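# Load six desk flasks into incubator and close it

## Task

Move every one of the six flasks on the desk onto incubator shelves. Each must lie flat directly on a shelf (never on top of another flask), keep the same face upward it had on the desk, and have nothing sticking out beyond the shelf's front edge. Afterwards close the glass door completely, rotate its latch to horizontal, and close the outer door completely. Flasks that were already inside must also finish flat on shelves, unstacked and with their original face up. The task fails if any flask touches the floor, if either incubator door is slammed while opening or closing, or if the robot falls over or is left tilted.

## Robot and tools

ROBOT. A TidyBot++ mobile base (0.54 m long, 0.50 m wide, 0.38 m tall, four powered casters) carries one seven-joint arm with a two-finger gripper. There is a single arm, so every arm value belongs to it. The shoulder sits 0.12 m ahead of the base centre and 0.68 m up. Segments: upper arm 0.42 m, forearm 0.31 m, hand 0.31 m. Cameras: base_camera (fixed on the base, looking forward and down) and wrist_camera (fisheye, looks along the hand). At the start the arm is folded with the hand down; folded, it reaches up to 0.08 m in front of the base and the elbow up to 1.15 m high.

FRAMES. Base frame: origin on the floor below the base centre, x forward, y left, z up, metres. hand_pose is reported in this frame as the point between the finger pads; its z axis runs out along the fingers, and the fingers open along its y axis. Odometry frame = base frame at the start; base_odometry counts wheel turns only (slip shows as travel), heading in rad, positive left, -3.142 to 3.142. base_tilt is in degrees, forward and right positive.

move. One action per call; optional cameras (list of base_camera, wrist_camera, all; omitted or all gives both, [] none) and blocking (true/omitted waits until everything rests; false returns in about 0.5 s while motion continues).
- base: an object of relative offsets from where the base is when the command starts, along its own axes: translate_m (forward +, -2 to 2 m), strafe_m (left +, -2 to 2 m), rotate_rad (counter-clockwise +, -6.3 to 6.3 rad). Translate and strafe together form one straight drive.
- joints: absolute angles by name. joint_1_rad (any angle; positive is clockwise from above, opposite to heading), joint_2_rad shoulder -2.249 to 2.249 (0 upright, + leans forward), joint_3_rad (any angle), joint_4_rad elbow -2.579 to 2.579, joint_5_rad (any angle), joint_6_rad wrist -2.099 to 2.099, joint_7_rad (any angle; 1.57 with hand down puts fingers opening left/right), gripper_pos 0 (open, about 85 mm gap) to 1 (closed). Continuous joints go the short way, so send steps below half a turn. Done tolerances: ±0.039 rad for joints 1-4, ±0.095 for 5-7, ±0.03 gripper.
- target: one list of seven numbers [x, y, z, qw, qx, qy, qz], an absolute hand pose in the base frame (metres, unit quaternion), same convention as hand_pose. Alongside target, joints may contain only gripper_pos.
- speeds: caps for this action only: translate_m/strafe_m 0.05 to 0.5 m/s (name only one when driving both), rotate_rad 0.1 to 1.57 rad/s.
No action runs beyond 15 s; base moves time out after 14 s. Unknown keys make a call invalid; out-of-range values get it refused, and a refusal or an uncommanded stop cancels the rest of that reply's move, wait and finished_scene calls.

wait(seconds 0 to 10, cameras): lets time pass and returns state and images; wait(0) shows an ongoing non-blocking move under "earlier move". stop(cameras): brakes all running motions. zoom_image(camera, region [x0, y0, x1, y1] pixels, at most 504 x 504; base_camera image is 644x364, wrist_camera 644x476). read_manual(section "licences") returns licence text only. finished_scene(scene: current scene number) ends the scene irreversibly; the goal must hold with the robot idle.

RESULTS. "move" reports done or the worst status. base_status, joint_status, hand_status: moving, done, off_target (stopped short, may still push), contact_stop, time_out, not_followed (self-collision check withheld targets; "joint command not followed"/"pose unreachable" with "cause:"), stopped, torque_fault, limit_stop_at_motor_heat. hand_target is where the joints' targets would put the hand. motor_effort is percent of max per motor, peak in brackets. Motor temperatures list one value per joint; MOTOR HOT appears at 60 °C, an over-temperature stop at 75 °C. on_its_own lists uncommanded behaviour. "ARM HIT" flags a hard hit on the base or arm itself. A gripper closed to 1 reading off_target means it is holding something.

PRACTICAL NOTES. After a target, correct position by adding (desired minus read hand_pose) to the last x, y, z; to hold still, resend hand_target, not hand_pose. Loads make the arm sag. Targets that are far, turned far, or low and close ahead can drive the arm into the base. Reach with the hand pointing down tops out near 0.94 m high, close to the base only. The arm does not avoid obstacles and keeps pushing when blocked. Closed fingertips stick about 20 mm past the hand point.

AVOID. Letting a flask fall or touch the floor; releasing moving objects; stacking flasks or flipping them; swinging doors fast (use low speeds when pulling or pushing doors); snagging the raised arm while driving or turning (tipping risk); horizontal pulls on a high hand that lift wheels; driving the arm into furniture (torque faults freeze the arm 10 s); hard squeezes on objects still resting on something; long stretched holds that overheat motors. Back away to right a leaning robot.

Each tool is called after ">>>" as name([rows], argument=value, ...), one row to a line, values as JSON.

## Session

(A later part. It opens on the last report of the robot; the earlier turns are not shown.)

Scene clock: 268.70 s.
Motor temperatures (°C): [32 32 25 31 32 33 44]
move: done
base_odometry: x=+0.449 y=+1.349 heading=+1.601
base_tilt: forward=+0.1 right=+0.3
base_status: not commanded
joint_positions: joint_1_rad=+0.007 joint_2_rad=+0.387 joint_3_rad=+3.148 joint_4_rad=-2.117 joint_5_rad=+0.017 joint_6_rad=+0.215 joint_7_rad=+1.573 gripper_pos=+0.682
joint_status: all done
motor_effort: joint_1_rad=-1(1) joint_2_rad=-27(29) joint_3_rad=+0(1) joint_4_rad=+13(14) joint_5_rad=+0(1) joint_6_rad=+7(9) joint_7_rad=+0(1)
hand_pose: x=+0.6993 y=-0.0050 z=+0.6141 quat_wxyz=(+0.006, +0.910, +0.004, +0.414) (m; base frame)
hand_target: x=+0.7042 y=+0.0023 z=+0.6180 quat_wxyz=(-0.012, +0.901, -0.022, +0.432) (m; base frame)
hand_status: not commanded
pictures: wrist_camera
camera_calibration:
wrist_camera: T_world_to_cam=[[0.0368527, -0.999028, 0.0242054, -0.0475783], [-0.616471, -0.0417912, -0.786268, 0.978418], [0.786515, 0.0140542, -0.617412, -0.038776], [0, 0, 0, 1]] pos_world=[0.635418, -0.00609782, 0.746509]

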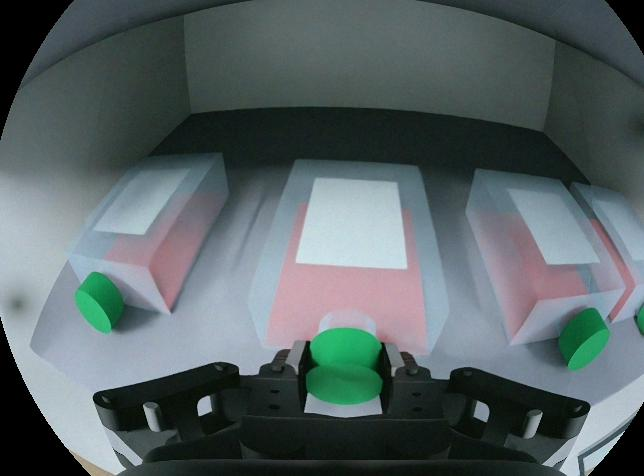

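>>> move(joints={"joint_2_rad": 0.41, "joint_4_rad": -2.145}, cameras=[])

>>> move(joints={"gripper_pos": 0.66}, cameras=[])

>>> move(joints={"joint_2_rad": 0.395, "joint_4_rad": -2.135, "gripper_pos": 0.45}, cameras=["wrist_camera"])

Scene clock: 269.43 s.
Motor temperatures (°C): [32 32 25 31 32 33 44]
move: done
base_odometry: x=+0.449 y=+1.349 heading=+1.601
base_tilt: forward=+0.1 right=+0.3
base_status: not commanded
joint_positions: joint_1_rad=+0.007 joint_2_rad=+0.388 joint_3_rad=+3.148 joint_4_rad=-2.120 joint_5_rad=+0.017 joint_6_rad=+0.221 joint_7_rad=+1.573 gripper_pos=+0.682
joint_status: all done
motor_effort: joint_1_rad=-1(1) joint_2_rad=-24(26) joint_3_rad=-1(1) joint_4_rad=+12(13) joint_5_rad=-1(1) joint_6_rad=+6(6) joint_7_rad=+0(1)
hand_pose: x=+0.6992 y=-0.0050 z=+0.6138 quat_wxyz=(+0.006, +0.910, +0.004, +0.415) (m; base frame)
hand_target: x=+0.6986 y=+0.0023 z=+0.6051 quat_wxyz=(-0.011, +0.907, -0.023, +0.421) (m; base frame)
hand_status: not commanded
pictures: none
No camera images: "cameras" was empty.

Scene clock: 270.03 s.
Motor temperatures (°C): [32 32 25 31 32 33 44]
move: done
base_odometry: x=+0.449 y=+1.349 heading=+1.601
base_tilt: forward=+0.1 right=+0.3
base_status: not commanded
joint_positions: joint_1_rad=+0.007 joint_2_rad=+0.388 joint_3_rad=+3.148 joint_4_rad=-2.120 joint_5_rad=+0.017 joint_6_rad=+0.222 joint_7_rad=+1.573 gripper_pos=+0.659
joint_status: all done
motor_effort: joint_1_rad=+0(1) joint_2_rad=-23(25) joint_3_rad=+0(1) joint_4_rad=+11(12) joint_5_rad=-1(1) joint_6_rad=+5(6) joint_7_rad=+0(1)
hand_pose: x=+0.6993 y=-0.0049 z=+0.6135 quat_wxyz=(+0.006, +0.910, +0.004, +0.415) (m; base frame)
hand_target: x=+0.6986 y=+0.0023 z=+0.6051 quat_wxyz=(-0.011, +0.907, -0.023, +0.421) (m; base frame)
hand_status: not commanded
pictures: none
No camera images: "cameras" was empty.

Scene clock: 270.67 s.
Motor temperatures (°C): [32 32 25 31 32 33 44]
move: done
base_odometry: x=+0.449 y=+1.349 heading=+1.601
base_tilt: forward=+0.0 right=+0.3
base_status: not commanded
joint_positions: joint_1_rad=+0.007 joint_2_rad=+0.392 joint_3_rad=+3.148 joint_4_rad=-2.122 joint_5_rad=+0.017 joint_6_rad=+0.222 joint_7_rad=+1.573 gripper_pos=+0.450
joint_status: all done
motor_effort: joint_1_rad=+0(1) joint_2_rad=-27(29) joint_3_rad=+0(1) joint_4_rad=+13(14) joint_5_rad=+0(1) joint_6_rad=+7(8) joint_7_rad=+0(2)
hand_pose: x=+0.6983 y=-0.0049 z=+0.6108 quat_wxyz=(+0.006, +0.911, +0.004, +0.412) (m; base frame)
hand_target: x=+0.7042 y=+0.0023 z=+0.6180 quat_wxyz=(-0.012, +0.901, -0.022, +0.432) (m; base frame)
hand_status: not commanded
pictures: wrist_camera
camera_calibration:
wrist_camera: T_world_to_cam=[[0.036994, -0.999026, 0.0240462, -0.047353], [-0.618541, -0.0417906, -0.784641, 0.975722], [0.784881, 0.0141535, -0.619484, -0.0376496], [0, 0, 0, 1]] pos_world=[0.634826, -0.00599795, 0.743407]

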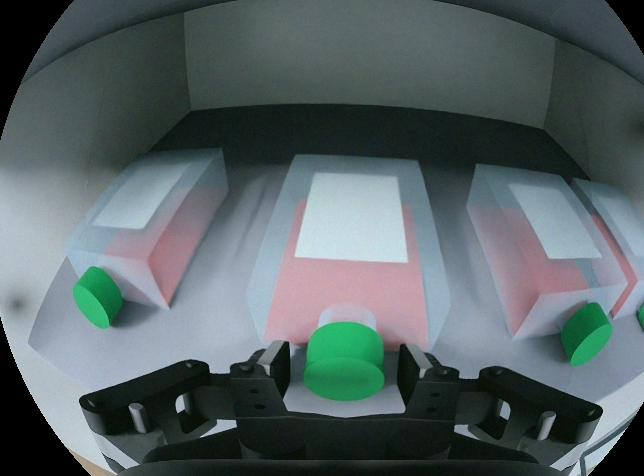

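>>> move(base={"translate_m": -0.28}, speeds={"translate_m": 0.25}, cameras=["wrist_camera"])

Scene clock: 274.30 s.
Motor temperatures (°C): [32 32 25 31 32 33 44]
move: done
base_odometry: x=+0.458 y=+1.069 heading=+1.601
base_tilt: forward=+0.1 right=+0.4
base_status: done
joint_positions: joint_1_rad=+0.006 joint_2_rad=+0.399 joint_3_rad=+3.148 joint_4_rad=-2.130 joint_5_rad=+0.017 joint_6_rad=+0.224 joint_7_rad=+1.573 gripper_pos=+0.450
joint_status: not commanded
motor_effort: joint_1_rad=+0(1) joint_2_rad=-28(30) joint_3_rad=+0(1) joint_4_rad=+13(14) joint_5_rad=-1(1) joint_6_rad=+8(8) joint_7_rad=+0(1)
hand_pose: x=+0.6945 y=-0.0044 z=+0.6037 quat_wxyz=(+0.005, +0.914, +0.004, +0.406) (m; base frame)
hand_target: x=+0.7042 y=+0.0023 z=+0.6180 quat_wxyz=(-0.012, +0.901, -0.022, +0.432) (m; base frame)
hand_status: not commanded
pictures: wrist_camera
camera_calibration:
wrist_camera: T_world_to_cam=[[0.0381952, -0.998998, 0.02333, -0.0469575], [-0.629312, -0.0421832, -0.776007, 0.969965], [0.776214, 0.0149579, -0.630292, -0.0265005], [0, 0, 0, 1]] pos_world=[0.632774, -0.00559774, 0.737093]

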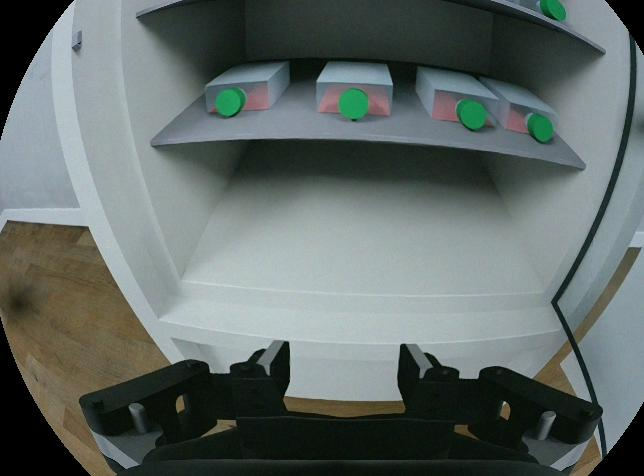

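>>> move(base={"translate_m": -1.0745, "strafe_m": 1.2565, "rotate_rad": 2.146}, joints={"joint_2_rad": 0.1, "joint_4_rad": -1.037, "joint_6_rad": -1.18, "gripper_pos": 0.4}, speeds={"rotate_rad": 1.2}, cameras=["wrist_camera"])

Scene clock: 279.33 s.
Motor temperatures (°C): [32 32 25 31 32 33 44]
move: done
base_odometry: x=-0.765 y=-0.043 heading=-2.535
base_tilt: forward=+0.1 right=+0.6
base_status: done
joint_positions: joint_1_rad=+0.000 joint_2_rad=+0.112 joint_3_rad=+3.144 joint_4_rad=-1.046 joint_5_rad=+0.017 joint_6_rad=-1.105 joint_7_rad=+1.573 gripper_pos=+0.400
joint_status: all done
motor_effort: joint_1_rad=+0(6) joint_2_rad=-23(33) joint_3_rad=+1(5) joint_4_rad=+18(19) joint_5_rad=-1(1) joint_6_rad=+8(9) joint_7_rad=+1(1)
hand_pose: x=+0.6935 y=-0.0045 z=+1.0276 quat_wxyz=(+0.009, +0.905, +0.000, +0.425) (m; base frame)
hand_target: x=+0.6748 y=+0.0022 z=+1.0213 quat_wxyz=(-0.011, +0.916, -0.023, +0.401) (m; base frame)
hand_status: not commanded
pictures: wrist_camera
camera_calibration:
wrist_camera: T_world_to_cam=[[0.0267103, -0.999241, 0.0283608, -0.0541691], [-0.595986, -0.0386955, -0.802062, 1.30209], [0.80255, 0.00452061, -0.596568, 0.1885], [0, 0, 0, 1]] pos_world=[0.626194, -0.00459519, 1.15835]

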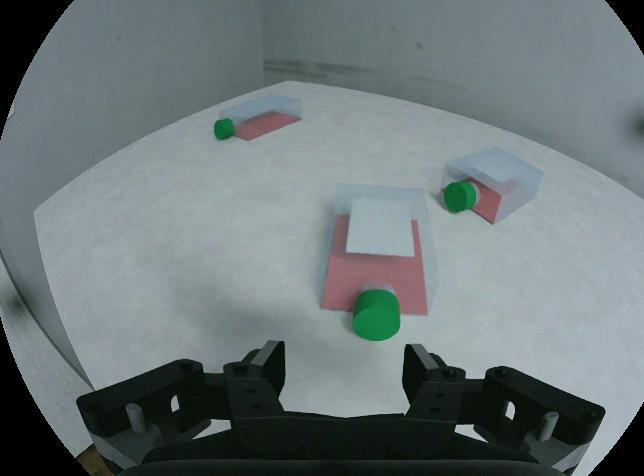

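>>> zoom_image(camera="wrist_camera", region=[300, 170, 460, 350])

Scaled by 2.800.

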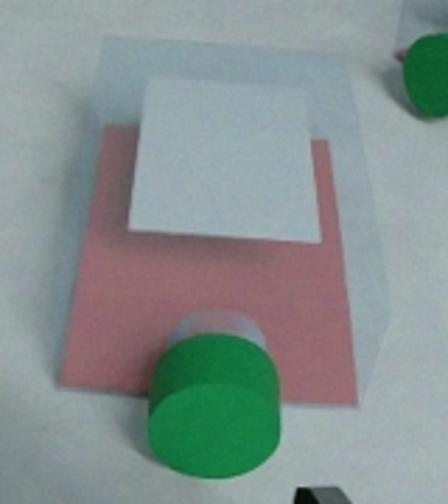

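>>> move(base={"translate_m": 0.106, "strafe_m": 0.006, "rotate_rad": -0.045}, joints={"joint_2_rad": 0.075, "joint_4_rad": -1.258, "joint_6_rad": -0.865, "gripper_pos": 0.4}, speeds={"rotate_rad": 0.2, "translate_m": 0.2}, cameras=["wrist_camera"])

Scene clock: 281.60 s.
Motor temperatures (°C): [32 32 25 31 32 33 44]
move: done
base_odometry: x=-0.849 y=-0.109 heading=-2.581
base_tilt: forward=+0.1 right=+0.4
base_status: done
joint_positions: joint_1_rad=+0.003 joint_2_rad=+0.086 joint_3_rad=+3.144 joint_4_rad=-1.248 joint_5_rad=+0.017 joint_6_rad=-0.943 joint_7_rad=+1.573 gripper_pos=+0.400
joint_status: all done
motor_effort: joint_1_rad=-1(3) joint_2_rad=-23(28) joint_3_rad=+0(3) joint_4_rad=+19(20) joint_5_rad=-1(1) joint_6_rad=+8(9) joint_7_rad=+1(1)
hand_pose: x=+0.6974 y=-0.0059 z=+0.9730 quat_wxyz=(+0.010, +0.908, +0.000, +0.419) (m; base frame)
hand_target: x=+0.7081 y=+0.0023 z=+0.9927 quat_wxyz=(-0.012, +0.890, -0.022, +0.454) (m; base frame)
hand_status: not commanded
pictures: wrist_camera
camera_calibration:
wrist_camera: T_world_to_cam=[[0.0266638, -0.999232, 0.0287102, -0.054353], [-0.60727, -0.0390047, -0.793537, 1.2601], [0.794048, 0.00372386, -0.607844, 0.169679], [0, 0, 0, 1]] pos_world=[0.631938, -0.0057932, 1.10464]

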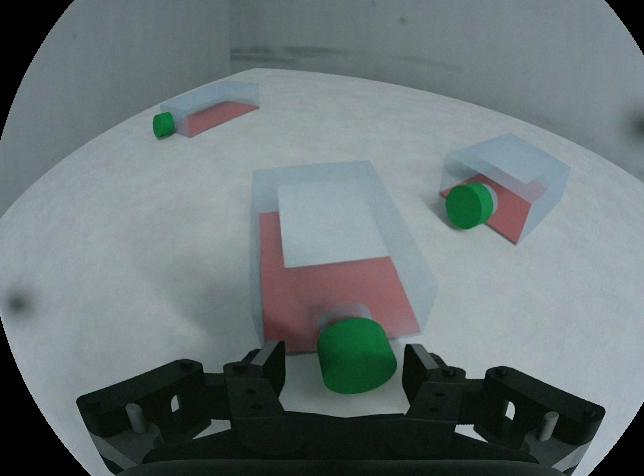

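>>> zoom_image(camera="wrist_camera", region=[240, 140, 450, 410])

Scaled by 1.867.

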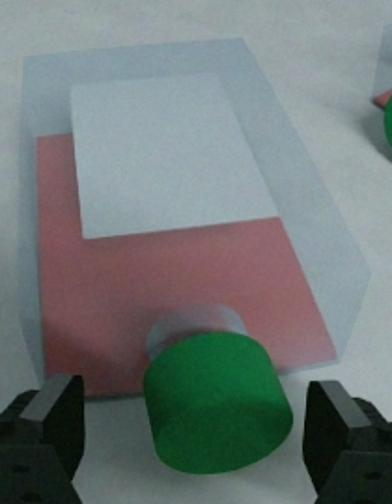

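>>> move(base={"translate_m": -0.04}, speeds={"translate_m": 0.2}, cameras=[])

>>> move(base={"translate_m": 0.028, "strafe_m": -0.155, "rotate_rad": 0.2}, speeds={"rotate_rad": 0.25}, cameras=["wrist_camera"])

Scene clock: 283.77 s.
Motor temperatures (°C): [32 32 25 31 32 33 44]
move: done
base_odometry: x=-0.816 y=-0.088 heading=-2.581
base_tilt: forward=+0.1 right=+0.3
base_status: done
joint_positions: joint_1_rad=+0.003 joint_2_rad=+0.076 joint_3_rad=+3.144 joint_4_rad=-1.248 joint_5_rad=+0.017 joint_6_rad=-0.940 joint_7_rad=+1.573 gripper_pos=+0.400
joint_status: not commanded
motor_effort: joint_1_rad=+0(2) joint_2_rad=-23(27) joint_3_rad=+0(1) joint_4_rad=+19(20) joint_5_rad=+0(1) joint_6_rad=+8(8) joint_7_rad=+0(1)
hand_pose: x=+0.6952 y=-0.0059 z=+0.9792 quat_wxyz=(+0.010, +0.905, +0.000, +0.425) (m; base frame)
hand_target: x=+0.7081 y=+0.0023 z=+0.9927 quat_wxyz=(-0.012, +0.890, -0.022, +0.454) (m; base frame)
hand_status: not commanded
pictures: none
No camera images: "cameras" was empty.

Scene clock: 285.23 s.
Motor temperatures (°C): [32 32 25 31 32 33 44]
move: done
base_odometry: x=-0.922 y=+0.029 heading=-2.382
base_tilt: forward=+0.1 right=+0.3
base_status: done
joint_positions: joint_1_rad=+0.003 joint_2_rad=+0.077 joint_3_rad=+3.143 joint_4_rad=-1.248 joint_5_rad=+0.017 joint_6_rad=-0.940 joint_7_rad=+1.573 gripper_pos=+0.400
joint_status: not commanded
motor_effort: joint_1_rad=-1(3) joint_2_rad=-22(26) joint_3_rad=+0(3) joint_4_rad=+19(20) joint_5_rad=+0(2) joint_6_rad=+8(8) joint_7_rad=+0(1)
hand_pose: x=+0.6954 y=-0.0054 z=+0.9788 quat_wxyz=(+0.010, +0.905, +0.000, +0.424) (m; base frame)
hand_target: x=+0.7081 y=+0.0023 z=+0.9927 quat_wxyz=(-0.012, +0.890, -0.022, +0.454) (m; base frame)
hand_status: not commanded
pictures: wrist_camera
camera_calibration:
wrist_camera: T_world_to_cam=[[0.0271808, -0.99921, 0.028996, -0.0546413], [-0.597798, -0.0394962, -0.800673, 1.26383], [0.801186, 0.00442917, -0.598399, 0.160508], [0, 0, 0, 1]] pos_world=[0.628403, -0.0053926, 1.10955]

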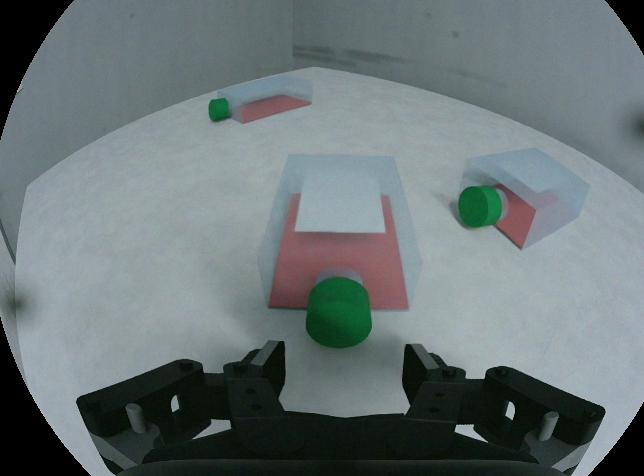

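>>> move(base={"translate_m": 0.040, "strafe_m": 0.003}, joints={"joint_2_rad": 0.085, "joint_4_rad": -1.264}, speeds={"translate_m": 0.15}, cameras=["wrist_camera"])

Scene clock: 286.73 s.
Motor temperatures (°C): [32 32 25 31 32 33 44]
move: done
base_odometry: x=-0.949 y=-0.001 heading=-2.382
base_tilt: forward=+0.1 right=+0.3
base_status: done
joint_positions: joint_1_rad=+0.003 joint_2_rad=+0.094 joint_3_rad=+3.143 joint_4_rad=-1.253 joint_5_rad=+0.017 joint_6_rad=-0.936 joint_7_rad=+1.573 gripper_pos=+0.400
joint_status: all done
motor_effort: joint_1_rad=-1(2) joint_2_rad=-23(27) joint_3_rad=+0(1) joint_4_rad=+19(20) joint_5_rad=+0(1) joint_6_rad=+8(9) joint_7_rad=+0(1)
hand_pose: x=+0.7007 y=-0.0054 z=+0.9672 quat_wxyz=(+0.010, +0.909, +0.001, +0.416) (m; base frame)
hand_target: x=+0.7104 y=+0.0023 z=+0.9835 quat_wxyz=(-0.012, +0.894, -0.022, +0.447) (m; base frame)
hand_status: not commanded
pictures: wrist_camera
camera_calibration:
wrist_camera: T_world_to_cam=[[0.0277021, -0.99921, 0.0285003, -0.054337], [-0.612194, -0.0394976, -0.78972, 1.25727], [0.790222, 0.00442918, -0.612805, 0.171008], [0, 0, 0, 1]] pos_world=[0.636062, -0.0053926, 1.09923]

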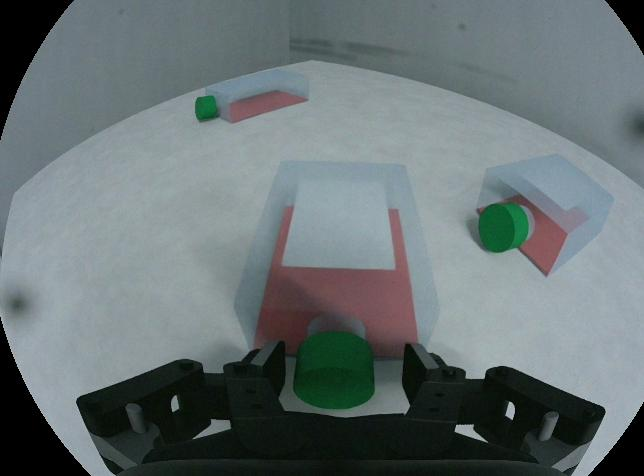

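>>> move(base={"strafe_m": 0.005}, joints={"gripper_pos": 0.5}, speeds={"strafe_m": 0.1}, cameras=["wrist_camera"])

>>> move(joints={"gripper_pos": 0.62}, cameras=[])

>>> move(joints={"gripper_pos": 0.85}, cameras=["wrist_camera"])

Scene clock: 287.63 s.
Motor temperatures (°C): [32 32 25 31 32 33 44]
move: done
base_odometry: x=-0.946 y=-0.004 heading=-2.382
base_tilt: forward=+0.0 right=+0.2
base_status: done
joint_positions: joint_1_rad=+0.001 joint_2_rad=+0.094 joint_3_rad=+3.143 joint_4_rad=-1.253 joint_5_rad=+0.016 joint_6_rad=-0.936 joint_7_rad=+1.573 gripper_pos=+0.500
joint_status: all done
motor_effort: joint_1_rad=-1(5) joint_2_rad=-23(25) joint_3_rad=-1(4) joint_4_rad=+19(20) joint_5_rad=+0(2) joint_6_rad=+8(8) joint_7_rad=+0(1)
hand_pose: x=+0.7006 y=-0.0043 z=+0.9673 quat_wxyz=(+0.009, +0.909, +0.001, +0.416) (m; base frame)
hand_target: x=+0.7104 y=+0.0023 z=+0.9835 quat_wxyz=(-0.012, +0.894, -0.022, +0.447) (m; base frame)
hand_status: not commanded
pictures: wrist_camera
camera_calibration:
wrist_camera: T_world_to_cam=[[0.0297086, -0.999157, 0.0283155, -0.0544096], [-0.611891, -0.040579, -0.789901, 1.25733], [0.790384, 0.00614084, -0.612581, 0.170796], [0, 0, 0, 1]] pos_world=[0.635969, -0.00439148, 1.09933]

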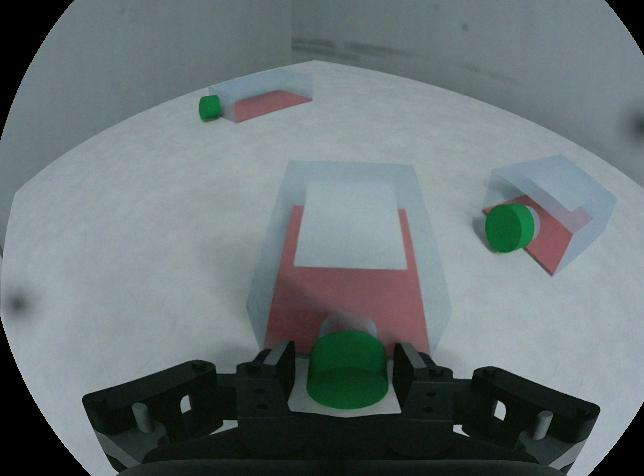

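Scene clock: 288.17 s.
Motor temperatures (°C): [32 32 25 31 32 33 44]
move: done
base_odometry: x=-0.946 y=-0.004 heading=-2.382
base_tilt: forward=+0.1 right=+0.3
base_status: not commanded
joint_positions: joint_1_rad=+0.001 joint_2_rad=+0.094 joint_3_rad=+3.143 joint_4_rad=-1.253 joint_5_rad=+0.016 joint_6_rad=-0.936 joint_7_rad=+1.573 gripper_pos=+0.620
joint_status: all done
motor_effort: joint_1_rad=-1(1) joint_2_rad=-23(24) joint_3_rad=+0(1) joint_4_rad=+19(20) joint_5_rad=+0(1) joint_6_rad=+8(8) joint_7_rad=+0(1)
hand_pose: x=+0.7006 y=-0.0043 z=+0.9673 quat_wxyz=(+0.009, +0.909, +0.001, +0.416) (m; base frame)
hand_target: x=+0.7104 y=+0.0023 z=+0.9835 quat_wxyz=(-0.012, +0.894, -0.022, +0.447) (m; base frame)
hand_status: not commanded
pictures: none
No camera images: "cameras" was empty.

Scene clock: 288.80 s.
Motor temperatures (°C): [32 32 25 31 32 33 44]
move: off_target
base_odometry: x=-0.946 y=-0.004 heading=-2.382
base_tilt: forward=+0.0 right=+0.3
base_status: not commanded
joint_positions: joint_1_rad=+0.001 joint_2_rad=+0.093 joint_3_rad=+3.143 joint_4_rad=-1.253 joint_5_rad=+0.016 joint_6_rad=-0.936 joint_7_rad=+1.573 gripper_pos=+0.680
joint_status: gripper_pos off_target (ended at +0.680, target +0.850)
motor_effort: joint_1_rad=-1(1) joint_2_rad=-23(25) joint_3_rad=+0(1) joint_4_rad=+19(20) joint_5_rad=+0(1) joint_6_rad=+7(8) joint_7_rad=+1(1)
hand_pose: x=+0.7005 y=-0.0043 z=+0.9677 quat_wxyz=(+0.009, +0.909, +0.001, +0.417) (m; base frame)
hand_target: x=+0.7104 y=+0.0023 z=+0.9835 quat_wxyz=(-0.012, +0.894, -0.022, +0.447) (m; base frame)
hand_status: not commanded
pictures: wrist_camera
camera_calibration:
wrist_camera: T_world_to_cam=[[0.0296831, -0.999157, 0.0283437, -0.0544269], [-0.611163, -0.0405801, -0.790464, 1.2576], [0.790948, 0.00614079, -0.611852, 0.169981], [0, 0, 0, 1]] pos_world=[0.635766, -0.00439147, 1.09963]

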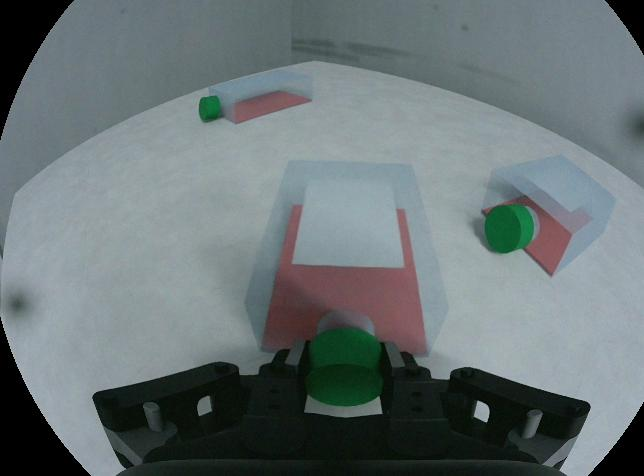

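>>> move(joints={"joint_2_rad": 0.1, "joint_4_rad": -1.037, "joint_6_rad": -1.18}, cameras=[])

>>> move(base={"translate_m": -0.5}, speeds={"translate_m": 0.45}, cameras=["wrist_camera"])

>>> move(base={"translate_m": -1.0767, "strafe_m": 0.184, "rotate_rad": -2.299}, speeds={"rotate_rad": 1.2}, blocking=false, cameras=[])

>>> wait(seconds=0.8, cameras=[])

>>> move(joints={"joint_2_rad": 0.16, "joint_4_rad": -1.324, "joint_6_rad": -0.721}, blocking=false, cameras=[])

>>> move(joints={"joint_2_rad": 0.217, "joint_4_rad": -1.56, "joint_6_rad": -0.43}, cameras=["all"])

Scene clock: 290.87 s.
Motor temperatures (°C): [32 32 25 31 32 33 44]
move: done
base_odometry: x=-0.946 y=-0.004 heading=-2.382
base_tilt: forward=+0.0 right=+0.3
base_status: not commanded
joint_positions: joint_1_rad=+0.001 joint_2_rad=+0.102 joint_3_rad=+3.143 joint_4_rad=-1.051 joint_5_rad=+0.016 joint_6_rad=-1.105 joint_7_rad=+1.573 gripper_pos=+0.680
joint_status: all done
motor_effort: joint_1_rad=-1(1) joint_2_rad=-23(26) joint_3_rad=+0(1) joint_4_rad=+19(22) joint_5_rad=-1(1) joint_6_rad=+8(9) joint_7_rad=+0(1)
hand_pose: x=+0.6899 y=-0.0047 z=+1.0303 quat_wxyz=(+0.009, +0.904, +0.000, +0.427) (m; base frame)
hand_target: x=+0.6748 y=+0.0022 z=+1.0213 quat_wxyz=(-0.011, +0.916, -0.023, +0.401) (m; base frame)
hand_status: not commanded
pictures: none
No camera images: "cameras" was empty.

Scene clock: 293.20 s.
Motor temperatures (°C): [32 32 25 31 32 33 44]
move: done
base_odometry: x=-0.583 y=+0.340 heading=-2.382
base_tilt: forward=+0.0 right=+0.3
base_status: done
joint_positions: joint_1_rad=+0.001 joint_2_rad=+0.106 joint_3_rad=+3.143 joint_4_rad=-1.050 joint_5_rad=+0.016 joint_6_rad=-1.111 joint_7_rad=+1.573 gripper_pos=+0.680
joint_status: not commanded
motor_effort: joint_1_rad=-1(2) joint_2_rad=-24(29) joint_3_rad=+0(1) joint_4_rad=+19(20) joint_5_rad=+0(1) joint_6_rad=+8(9) joint_7_rad=+0(1)
hand_pose: x=+0.6901 y=-0.0047 z=+1.0276 quat_wxyz=(+0.009, +0.906, +0.000, +0.424) (m; base frame)
hand_target: x=+0.6748 y=+0.0022 z=+1.0213 quat_wxyz=(-0.011, +0.916, -0.023, +0.401) (m; base frame)
hand_status: not commanded
pictures: wrist_camera
camera_calibration:
wrist_camera: T_world_to_cam=[[0.0265741, -0.999256, 0.027946, -0.0537305], [-0.598975, -0.0382983, -0.799851, 1.29976], [0.800327, 0.00451634, -0.599547, 0.195854], [0, 0, 0, 1]] pos_world=[0.623205, -0.00479641, 1.15854]

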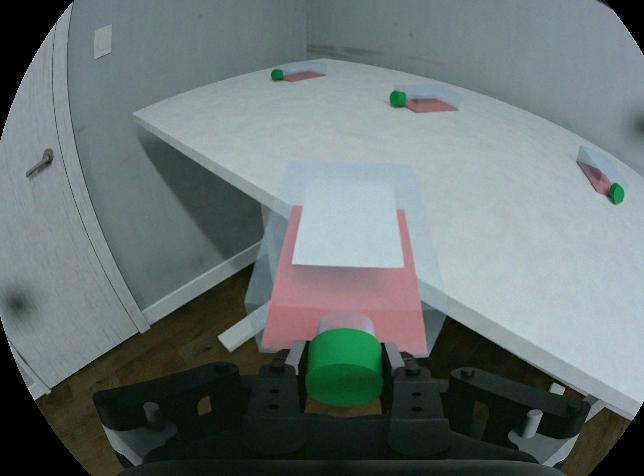

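Scene clock: 293.70 s.
Motor temperatures (°C): [32 32 25 31 32 33 44]
move: moving
base_odometry: x=-0.518 y=+0.383 heading=-2.584
base_tilt: forward=+0.0 right=+0.3
base_status: translate_m moving; strafe_m moving; rotate_rad moving
joint_positions: joint_1_rad=-0.003 joint_2_rad=+0.120 joint_3_rad=+3.142 joint_4_rad=-1.050 joint_5_rad=+0.016 joint_6_rad=-1.111 joint_7_rad=+1.573 gripper_pos=+0.680
joint_status: not commanded
motor_effort: joint_1_rad=+1(2) joint_2_rad=-28(28) joint_3_rad=+2(3) joint_4_rad=+19(20) joint_5_rad=+0(1) joint_6_rad=+8(8) joint_7_rad=+0(1)
hand_pose: x=+0.6949 y=-0.0018 z=+1.0196 quat_wxyz=(+0.008, +0.909, +0.002, +0.417) (m; base frame)
hand_target: x=+0.6748 y=+0.0022 z=+1.0213 quat_wxyz=(-0.011, +0.916, -0.023, +0.401) (m; base frame)
hand_status: not commanded
pictures: none
No camera images: "cameras" was empty.

Scene clock: 294.50 s.
Motor temperatures (°C): [32 32 25 31 32 33 44]
earlier move: moving
base_odometry: x=-0.242 y=+0.568 heading=+3.009
base_tilt: forward=+0.0 right=+0.3
base_status: translate_m moving; strafe_m moving; rotate_rad moving
joint_positions: joint_1_rad=-0.002 joint_2_rad=+0.118 joint_3_rad=+3.142 joint_4_rad=-1.050 joint_5_rad=+0.016 joint_6_rad=-1.111 joint_7_rad=+1.573 gripper_pos=+0.680
joint_status: not commanded
motor_effort: joint_1_rad=+0(2) joint_2_rad=-25(29) joint_3_rad=+0(3) joint_4_rad=+19(20) joint_5_rad=+0(1) joint_6_rad=+8(8) joint_7_rad=+1(1)
hand_pose: x=+0.6944 y=-0.0020 z=+1.0205 quat_wxyz=(+0.008, +0.908, +0.002, +0.418) (m; base frame)
hand_target: x=+0.6748 y=+0.0022 z=+1.0213 quat_wxyz=(-0.011, +0.916, -0.023, +0.401) (m; base frame)
hand_status: not commanded
wait: 0.80 s; no rest
pictures: none
No camera images: "cameras" was empty.

Scene clock: 295.00 s.
Motor temperatures (°C): [32 32 25 31 32 33 44]
move: moving
base_odometry: x=-0.062 y=+0.689 heading=+2.578
base_tilt: forward=+0.1 right=+0.3
base_status: translate_m moving; strafe_m moving; rotate_rad moving
joint_positions: joint_1_rad=-0.002 joint_2_rad=+0.123 joint_3_rad=+3.142 joint_4_rad=-1.145 joint_5_rad=+0.016 joint_6_rad=-1.035 joint_7_rad=+1.573 gripper_pos=+0.680
joint_status: joint_2_rad moving; joint_4_rad moving; joint_6_rad moving
motor_effort: joint_1_rad=+0(1) joint_2_rad=-24(26) joint_3_rad=+1(1) joint_4_rad=+19(20) joint_5_rad=+0(1) joint_6_rad=+8(8) joint_7_rad=+0(1)
hand_pose: x=+0.7023 y=-0.0017 z=+0.9852 quat_wxyz=(+0.008, +0.913, +0.003, +0.407) (m; base frame)
hand_target: x=+0.7147 y=+0.0022 z=+0.9846 quat_wxyz=(-0.011, +0.905, -0.022, +0.424) (m; base frame)
hand_status: not commanded
pictures: none
No camera images: "cameras" was empty.

Scene clock: 297.03 s.
Motor temperatures (°C): [32 32 25 31 32 33 44]
move: done
base_odometry: x=+0.325 y=+0.948 heading=+1.601
base_tilt: forward=+0.1 right=+0.4
base_status: done
joint_positions: joint_1_rad=+0.005 joint_2_rad=+0.233 joint_3_rad=+3.146 joint_4_rad=-1.549 joint_5_rad=+0.016 joint_6_rad=-0.514 joint_7_rad=+1.573 gripper_pos=+0.680
joint_status: all done
motor_effort: joint_1_rad=-1(6) joint_2_rad=-30(33) joint_3_rad=+0(5) joint_4_rad=+20(22) joint_5_rad=+0(2) joint_6_rad=+8(9) joint_7_rad=+0(2)
hand_pose: x=+0.7566 y=-0.0069 z=+0.8191 quat_wxyz=(+0.009, +0.912, +0.002, +0.411) (m; base frame)
hand_target: x=+0.7677 y=+0.0023 z=+0.8434 quat_wxyz=(-0.012, +0.893, -0.022, +0.450) (m; base frame)
hand_status: not commanded
pictures: base_camera, wrist_camera
camera_calibration:
wrist_camera: T_world_to_cam=[[0.0304002, -0.999122, 0.0288204, -0.055403], [-0.62188, -0.0414796, -0.782013, 1.17547], [0.782522, 0.00585052, -0.622596, 0.0499373], [0, 0, 0, 1]] pos_world=[0.693611, -0.00688832, 0.951923]

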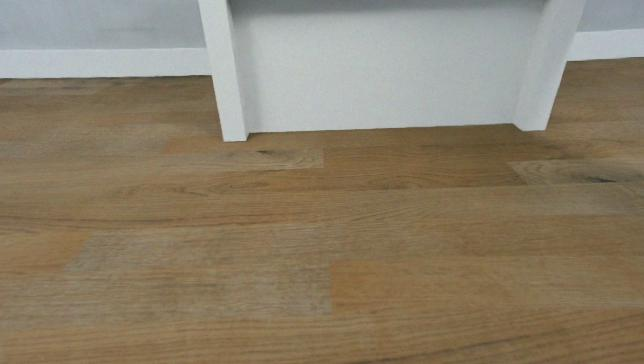

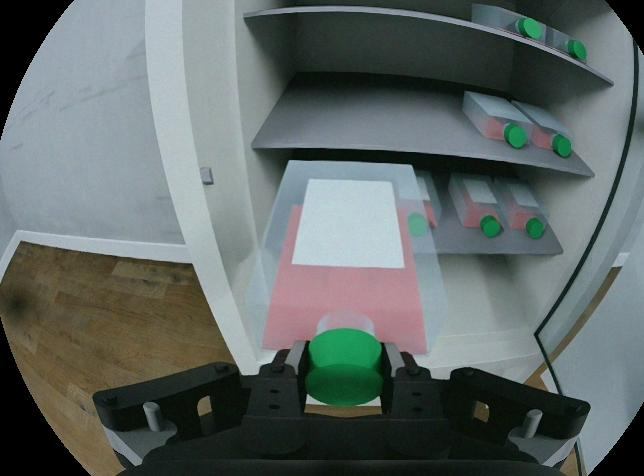

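>>> zoom_image(camera="base_camera", region=[200, 105, 280, 150])

>>> zoom_image(camera="base_camera", region=[490, 105, 570, 150])

Scaled by 6.300.

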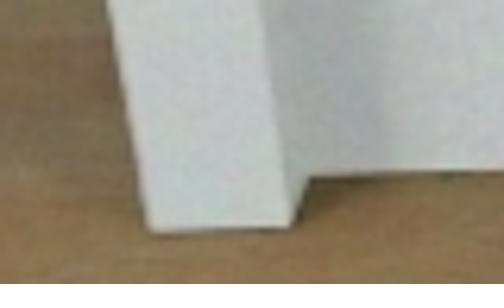

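Scaled by 6.300.

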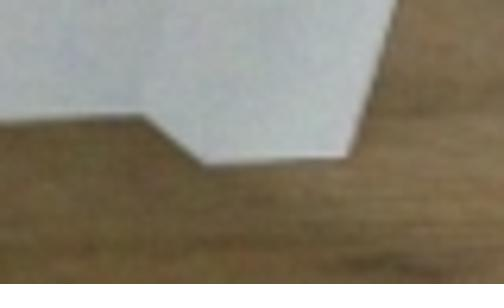

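>>> move(base={"translate_m": 0.352, "strafe_m": 0.012, "rotate_rad": 0.011}, speeds={"translate_m": 0.35}, cameras=["wrist_camera"])

Scene clock: 299.73 s.
Motor temperatures (°C): [32 32 25 31 32 33 44]
move: done
base_odometry: x=+0.303 y=+1.300 heading=+1.612
base_tilt: forward=+0.0 right=+0.4
base_status: done
joint_positions: joint_1_rad=+0.002 joint_2_rad=+0.231 joint_3_rad=+3.144 joint_4_rad=-1.551 joint_5_rad=+0.016 joint_6_rad=-0.510 joint_7_rad=+1.573 gripper_pos=+0.680
joint_status: not commanded
motor_effort: joint_1_rad=+0(5) joint_2_rad=-30(32) joint_3_rad=+0(3) joint_4_rad=+20(21) joint_5_rad=+0(1) joint_6_rad=+8(9) joint_7_rad=+0(2)
hand_pose: x=+0.7566 y=-0.0039 z=+0.8203 quat_wxyz=(+0.008, +0.911, +0.004, +0.412) (m; base frame)
hand_target: x=+0.7677 y=+0.0023 z=+0.8434 quat_wxyz=(-0.012, +0.893, -0.022, +0.450) (m; base frame)
hand_status: not commanded
pictures: wrist_camera
camera_calibration:
wrist_camera: T_world_to_cam=[[0.0350109, -0.998977, 0.0286042, -0.0558051], [-0.618441, -0.0441399, -0.784591, 1.17612], [0.785051, 0.00977918, -0.619354, 0.0461072], [0, 0, 0, 1]] pos_world=[0.693117, -0.00428512, 0.952925]

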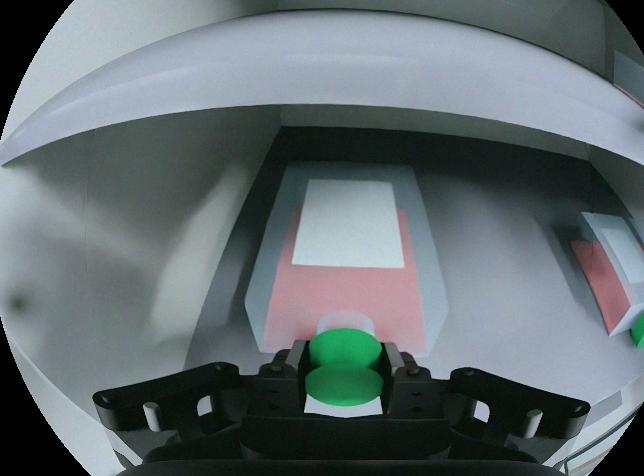

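>>> move(joints={"joint_2_rad": 0.25, "joint_4_rad": -1.592, "joint_6_rad": -0.365}, cameras=[])

>>> move(joints={"joint_2_rad": 0.262, "joint_4_rad": -1.605, "joint_6_rad": -0.35}, cameras=["wrist_camera"])

Scene clock: 300.90 s.
Motor temperatures (°C): [32 32 25 31 32 33 44]
move: done
base_odometry: x=+0.303 y=+1.300 heading=+1.612
base_tilt: forward=+0.0 right=+0.3
base_status: not commanded
joint_positions: joint_1_rad=+0.002 joint_2_rad=+0.258 joint_3_rad=+3.144 joint_4_rad=-1.582 joint_5_rad=+0.016 joint_6_rad=-0.441 joint_7_rad=+1.573 gripper_pos=+0.680
joint_status: all done
motor_effort: joint_1_rad=-1(1) joint_2_rad=-30(32) joint_3_rad=+0(0) joint_4_rad=+20(21) joint_5_rad=+0(1) joint_6_rad=+8(9) joint_7_rad=+1(1)
hand_pose: x=+0.7654 y=-0.0037 z=+0.8020 quat_wxyz=(+0.008, +0.909, +0.004, +0.417) (m; base frame)
hand_target: x=+0.7763 y=+0.0023 z=+0.8203 quat_wxyz=(-0.012, +0.893, -0.022, +0.450) (m; base frame)
hand_status: not commanded
pictures: none
No camera images: "cameras" was empty.

Scene clock: 301.53 s.
Motor temperatures (°C): [32 32 25 31 32 33 44]
move: done
base_odometry: x=+0.303 y=+1.300 heading=+1.612
base_tilt: forward=+0.1 right=+0.3
base_status: not commanded
joint_positions: joint_1_rad=+0.002 joint_2_rad=+0.266 joint_3_rad=+3.144 joint_4_rad=-1.595 joint_5_rad=+0.016 joint_6_rad=-0.427 joint_7_rad=+1.573 gripper_pos=+0.680
joint_status: all done
motor_effort: joint_1_rad=+0(1) joint_2_rad=-31(32) joint_3_rad=+0(0) joint_4_rad=+20(21) joint_5_rad=+0(1) joint_6_rad=+8(9) joint_7_rad=+0(1)
hand_pose: x=+0.7653 y=-0.0036 z=+0.7933 quat_wxyz=(+0.008, +0.910, +0.004, +0.414) (m; base frame)
hand_target: x=+0.7772 y=+0.0023 z=+0.8090 quat_wxyz=(-0.012, +0.895, -0.022, +0.446) (m; base frame)
hand_status: not commanded
pictures: wrist_camera
camera_calibration:
wrist_camera: T_world_to_cam=[[0.0362916, -0.998934, 0.0285123, -0.0559266], [-0.615861, -0.0448256, -0.786579, 1.15989], [0.787018, 0.0109866, -0.616832, 0.0191168], [0, 0, 0, 1]] pos_world=[0.701313, -0.00408453, 0.925728]

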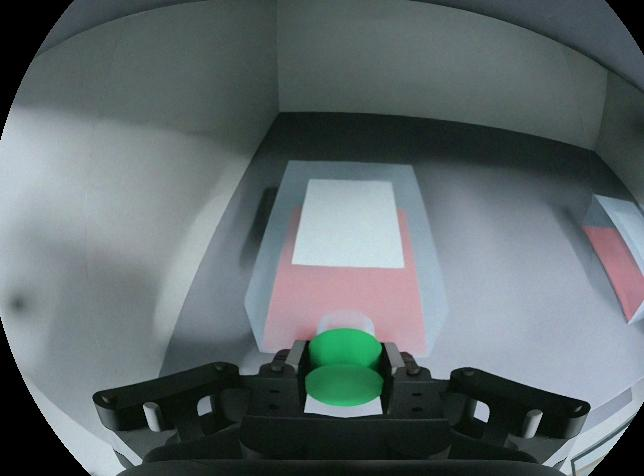

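>>> move(joints={"joint_2_rad": 0.274, "joint_4_rad": -1.617}, cameras=[])

>>> move(joints={"joint_2_rad": 0.286, "joint_4_rad": -1.629}, cameras=[])

Scene clock: 302.33 s.
Motor temperatures (°C): [32 32 25 31 32 33 44]
move: done
base_odometry: x=+0.303 y=+1.300 heading=+1.612
base_tilt: forward=+0.0 right=+0.3
base_status: not commanded
joint_positions: joint_1_rad=+0.002 joint_2_rad=+0.272 joint_3_rad=+3.144 joint_4_rad=-1.605 joint_5_rad=+0.016 joint_6_rad=-0.422 joint_7_rad=+1.573 gripper_pos=+0.680
joint_status: all done
motor_effort: joint_1_rad=-1(1) joint_2_rad=-29(31) joint_3_rad=+0(1) joint_4_rad=+18(20) joint_5_rad=+0(1) joint_6_rad=+7(8) joint_7_rad=+1(1)
hand_pose: x=+0.7642 y=-0.0036 z=+0.7852 quat_wxyz=(+0.008, +0.912, +0.004, +0.409) (m; base frame)
hand_target: x=+0.7752 y=+0.0023 z=+0.7946 quat_wxyz=(-0.012, +0.900, -0.022, +0.435) (m; base frame)
hand_status: not commanded
pictures: none
No camera images: "cameras" was empty.

Scene clock: 302.87 s.
Motor temperatures (°C): [32 32 25 31 32 33 44]
move: done
base_odometry: x=+0.303 y=+1.300 heading=+1.612
base_tilt: forward=+0.0 right=+0.4
base_status: not commanded
joint_positions: joint_1_rad=+0.002 joint_2_rad=+0.274 joint_3_rad=+3.144 joint_4_rad=-1.608 joint_5_rad=+0.016 joint_6_rad=-0.416 joint_7_rad=+1.573 gripper_pos=+0.680
joint_status: all done
motor_effort: joint_1_rad=+0(1) joint_2_rad=-27(29) joint_3_rad=+0(1) joint_4_rad=+17(19) joint_5_rad=+0(1) joint_6_rad=+6(7) joint_7_rad=+0(1)
hand_pose: x=+0.7646 y=-0.0035 z=+0.7837 quat_wxyz=(+0.008, +0.912, +0.004, +0.409) (m; base frame)
hand_target: x=+0.7729 y=+0.0023 z=+0.7802 quat_wxyz=(-0.011, +0.905, -0.022, +0.424) (m; base frame)
hand_status: not commanded
pictures: none
No camera images: "cameras" was empty.

>>> move(joints={"joint_6_rad": -0.332}, cameras=[])

>>> move(joints={"gripper_pos": 0.66}, cameras=[])

>>> move(joints={"joint_2_rad": 0.272, "joint_4_rad": -1.615, "gripper_pos": 0.45}, cameras=["wrist_camera"])

Scene clock: 303.53 s.
Motor temperatures (°C): [32 32 25 31 32 33 44]
move: done
base_odometry: x=+0.303 y=+1.300 heading=+1.612
base_tilt: forward=+0.0 right=+0.2
base_status: not commanded
joint_positions: joint_1_rad=+0.002 joint_2_rad=+0.277 joint_3_rad=+3.144 joint_4_rad=-1.611 joint_5_rad=+0.016 joint_6_rad=-0.402 joint_7_rad=+1.573 gripper_pos=+0.680
joint_status: all done
motor_effort: joint_1_rad=-1(1) joint_2_rad=-27(29) joint_3_rad=+0(0) joint_4_rad=+17(19) joint_5_rad=-1(1) joint_6_rad=+7(8) joint_7_rad=-1(1)
hand_pose: x=+0.7669 y=-0.0035 z=+0.7837 quat_wxyz=(+0.008, +0.911, +0.005, +0.413) (m; base frame)
hand_target: x=+0.7764 y=+0.0023 z=+0.7846 quat_wxyz=(-0.012, +0.901, -0.022, +0.432) (m; base frame)
hand_status: not commanded
pictures: none
No camera images: "cameras" was empty.

Scene clock: 304.13 s.
Motor temperatures (°C): [32 32 25 31 32 33 44]
move: done
base_odometry: x=+0.303 y=+1.300 heading=+1.612
base_tilt: forward=+0.2 right=+0.4
base_status: not commanded
joint_positions: joint_1_rad=+0.002 joint_2_rad=+0.277 joint_3_rad=+3.144 joint_4_rad=-1.611 joint_5_rad=+0.016 joint_6_rad=-0.402 joint_7_rad=+1.573 gripper_pos=+0.659
joint_status: all done
motor_effort: joint_1_rad=-1(1) joint_2_rad=-27(29) joint_3_rad=+0(0) joint_4_rad=+17(18) joint_5_rad=+0(1) joint_6_rad=+7(7) joint_7_rad=-1(1)
hand_pose: x=+0.7670 y=-0.0035 z=+0.7835 quat_wxyz=(+0.008, +0.911, +0.005, +0.413) (m; base frame)
hand_target: x=+0.7764 y=+0.0023 z=+0.7846 quat_wxyz=(-0.012, +0.901, -0.022, +0.432) (m; base frame)
hand_status: not commanded
pictures: none
No camera images: "cameras" was empty.

Scene clock: 304.77 s.
Motor temperatures (°C): [32 32 25 31 32 33 44]
move: done
base_odometry: x=+0.303 y=+1.300 heading=+1.612
base_tilt: forward=+0.1 right=+0.3
base_status: not commanded
joint_positions: joint_1_rad=+0.002 joint_2_rad=+0.277 joint_3_rad=+3.144 joint_4_rad=-1.611 joint_5_rad=+0.016 joint_6_rad=-0.402 joint_7_rad=+1.573 gripper_pos=+0.450
joint_status: all done
motor_effort: joint_1_rad=-1(1) joint_2_rad=-30(31) joint_3_rad=+0(0) joint_4_rad=+19(20) joint_5_rad=-1(1) joint_6_rad=+8(8) joint_7_rad=+0(1)
hand_pose: x=+0.7670 y=-0.0035 z=+0.7835 quat_wxyz=(+0.008, +0.911, +0.005, +0.413) (m; base frame)
hand_target: x=+0.7790 y=+0.0023 z=+0.8014 quat_wxyz=(-0.012, +0.895, -0.022, +0.445) (m; base frame)
hand_status: not commanded
pictures: wrist_camera
camera_calibration:
wrist_camera: T_world_to_cam=[[0.0367754, -0.998921, 0.0283593, -0.0558192], [-0.617129, -0.0450221, -0.785573, 1.1534], [0.786002, 0.0113884, -0.618119, 0.0135264], [0, 0, 0, 1]] pos_world=[0.70322, -0.00398443, 0.916026]

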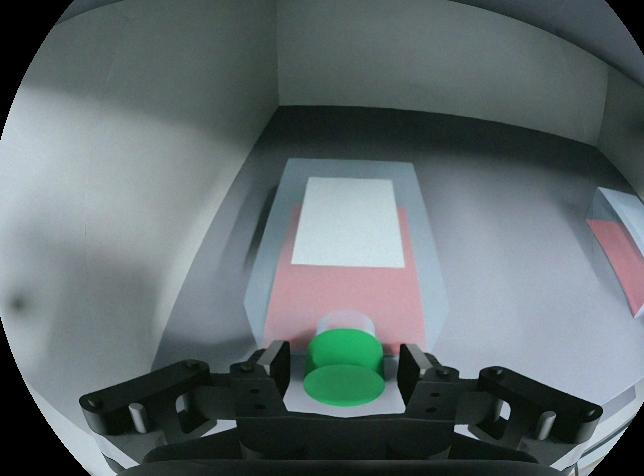

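>>> move(base={"translate_m": -0.28}, speeds={"translate_m": 0.25}, cameras=["wrist_camera"])

Scene clock: 307.80 s.
Motor temperatures (°C): [32 32 25 31 32 33 44]
move: done
base_odometry: x=+0.314 y=+1.020 heading=+1.612
base_tilt: forward=+0.0 right=+0.4
base_status: done
joint_positions: joint_1_rad=+0.002 joint_2_rad=+0.278 joint_3_rad=+3.144 joint_4_rad=-1.611 joint_5_rad=+0.016 joint_6_rad=-0.400 joint_7_rad=+1.573 gripper_pos=+0.450
joint_status: not commanded
motor_effort: joint_1_rad=-1(4) joint_2_rad=-30(33) joint_3_rad=+0(2) joint_4_rad=+19(20) joint_5_rad=-1(1) joint_6_rad=+8(8) joint_7_rad=+0(2)
hand_pose: x=+0.7674 y=-0.0033 z=+0.7834 quat_wxyz=(+0.008, +0.910, +0.005, +0.414) (m; base frame)
hand_target: x=+0.7790 y=+0.0023 z=+0.8014 quat_wxyz=(-0.012, +0.895, -0.022, +0.445) (m; base frame)
hand_status: not commanded
pictures: wrist_camera
camera_calibration:
wrist_camera: T_world_to_cam=[[0.0368957, -0.998915, 0.0284007, -0.0558477], [-0.616558, -0.0451206, -0.786015, 1.15342], [0.786444, 0.0114899, -0.617554, 0.0121987], [0, 0, 0, 1]] pos_world=[0.703618, -0.00388426, 0.915726]

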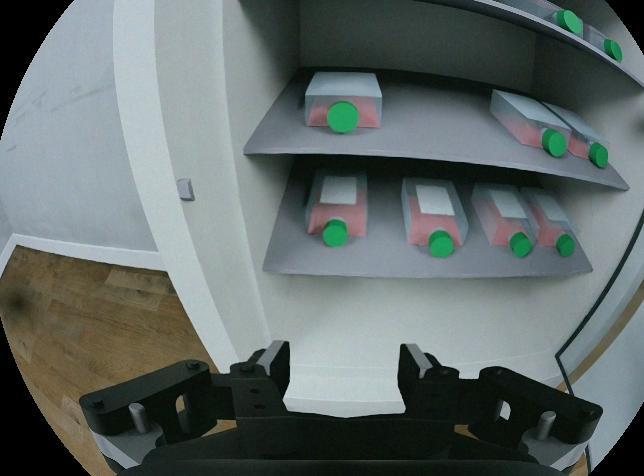

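>>> move(base={"translate_m": -0.5192, "strafe_m": 1.2915, "rotate_rad": 2.031}, joints={"joint_2_rad": 0.1, "joint_4_rad": -1.037, "joint_6_rad": -1.18, "gripper_pos": 0.4}, speeds={"rotate_rad": 1.2}, cameras=["wrist_camera"])

Scene clock: 312.70 s.
Motor temperatures (°C): [32 32 25 31 32 33 44]
move: done
base_odometry: x=-0.956 y=+0.448 heading=-2.640
base_tilt: forward=+0.1 right=+0.4
base_status: done
joint_positions: joint_1_rad=-0.002 joint_2_rad=+0.112 joint_3_rad=+3.143 joint_4_rad=-1.047 joint_5_rad=+0.016 joint_6_rad=-1.104 joint_7_rad=+1.573 gripper_pos=+0.400
joint_status: all done
motor_effort: joint_1_rad=+0(6) joint_2_rad=-23(34) joint_3_rad=+0(5) joint_4_rad=+18(21) joint_5_rad=+0(2) joint_6_rad=+8(9) joint_7_rad=+1(1)
hand_pose: x=+0.6937 y=-0.0032 z=+1.0272 quat_wxyz=(+0.009, +0.905, +0.001, +0.425) (m; base frame)
hand_target: x=+0.6748 y=+0.0022 z=+1.0213 quat_wxyz=(-0.011, +0.916, -0.023, +0.401) (m; base frame)
hand_status: not commanded
pictures: wrist_camera
camera_calibration:
wrist_camera: T_world_to_cam=[[0.0290226, -0.99918, 0.0282326, -0.0543626], [-0.596296, -0.0399749, -0.801769, 1.30179], [0.80224, 0.00643445, -0.596967, 0.18875], [0, 0, 0, 1]] pos_world=[0.626405, -0.00349372, 1.15794]

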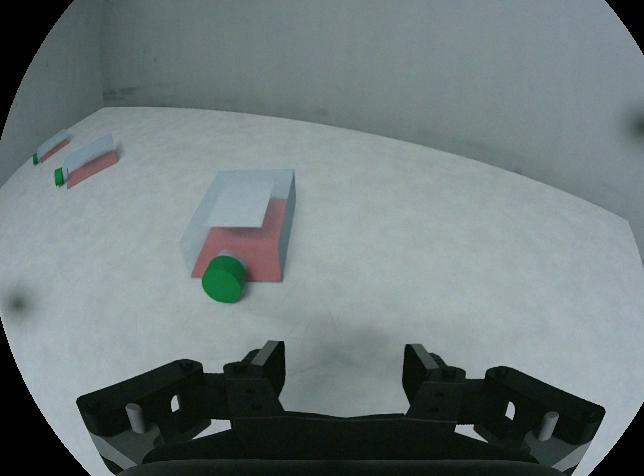

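>>> zoom_image(camera="wrist_camera", region=[160, 150, 320, 320])

Scaled by 2.965.

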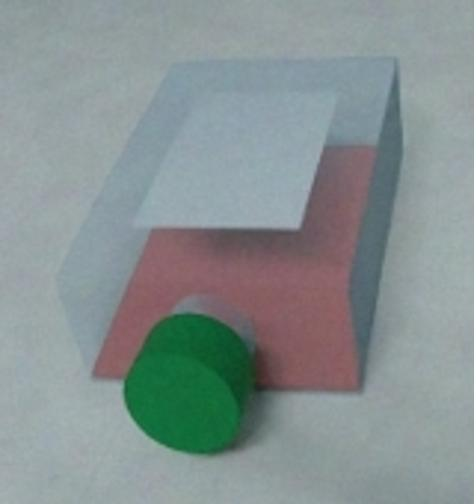

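>>> move(base={"translate_m": 0.073, "strafe_m": 0.064, "rotate_rad": 0.045}, joints={"joint_2_rad": 0.085, "joint_4_rad": -1.262, "joint_6_rad": -0.865, "gripper_pos": 0.4}, speeds={"rotate_rad": 0.2, "translate_m": 0.25}, cameras=["wrist_camera"])

Scene clock: 314.80 s.
Motor temperatures (°C): [32 32 25 31 32 33 44]
move: done
base_odometry: x=-0.989 y=+0.357 heading=-2.594
base_tilt: forward=+0.1 right=+0.4
base_status: done
joint_positions: joint_1_rad=+0.000 joint_2_rad=+0.099 joint_3_rad=+3.142 joint_4_rad=-1.245 joint_5_rad=+0.016 joint_6_rad=-0.939 joint_7_rad=+1.573 gripper_pos=+0.400
joint_status: all done
motor_effort: joint_1_rad=+0(4) joint_2_rad=-24(29) joint_3_rad=+1(3) joint_4_rad=+19(20) joint_5_rad=+0(2) joint_6_rad=+8(9) joint_7_rad=+0(1)
hand_pose: x=+0.7025 y=-0.0032 z=+0.9681 quat_wxyz=(+0.009, +0.909, +0.002, +0.416) (m; base frame)
hand_target: x=+0.7107 y=+0.0023 z=+0.9846 quat_wxyz=(-0.012, +0.894, -0.022, +0.448) (m; base frame)
hand_status: not commanded
pictures: wrist_camera
camera_calibration:
wrist_camera: T_world_to_cam=[[0.0315579, -0.999102, 0.0282556, -0.054699], [-0.61159, -0.041662, -0.790077, 1.25908], [0.790545, 0.00765237, -0.612356, 0.169368], [0, 0, 0, 1]] pos_world=[0.637876, -0.00349008, 1.10003]

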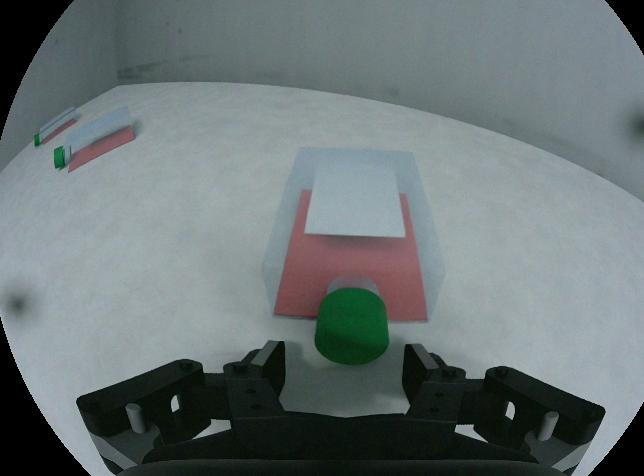

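>>> move(base={"translate_m": 0.0245, "strafe_m": -0.0035}, joints={"gripper_pos": 0.45}, speeds={"translate_m": 0.12}, cameras=["wrist_camera"])

Scene clock: 315.87 s.
Motor temperatures (°C): [32 32 25 31 32 33 44]
move: done
base_odometry: x=-1.012 y=+0.347 heading=-2.594
base_tilt: forward=+0.0 right=+0.2
base_status: done
joint_positions: joint_1_rad=+0.000 joint_2_rad=+0.097 joint_3_rad=+3.142 joint_4_rad=-1.250 joint_5_rad=+0.016 joint_6_rad=-0.937 joint_7_rad=+1.573 gripper_pos=+0.450
joint_status: all done
motor_effort: joint_1_rad=+0(1) joint_2_rad=-24(26) joint_3_rad=+0(2) joint_4_rad=+19(20) joint_5_rad=-1(1) joint_6_rad=+8(8) joint_7_rad=+0(1)
hand_pose: x=+0.7018 y=-0.0032 z=+0.9668 quat_wxyz=(+0.009, +0.909, +0.002, +0.416) (m; base frame)
hand_target: x=+0.7107 y=+0.0023 z=+0.9846 quat_wxyz=(-0.012, +0.894, -0.022, +0.448) (m; base frame)
hand_status: not commanded
pictures: wrist_camera
camera_calibration:
wrist_camera: T_world_to_cam=[[0.0315985, -0.999102, 0.0282112, -0.0545263], [-0.612712, -0.0416627, -0.789207, 1.25761], [0.789674, 0.00765245, -0.613479, 0.170952], [0, 0, 0, 1]] pos_world=[0.63728, -0.00339008, 1.09893]

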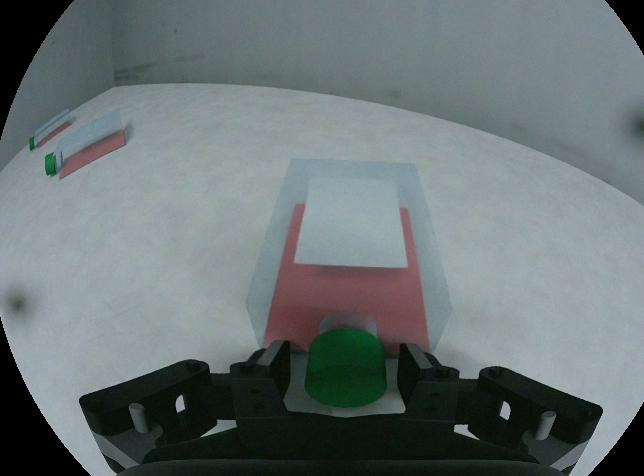

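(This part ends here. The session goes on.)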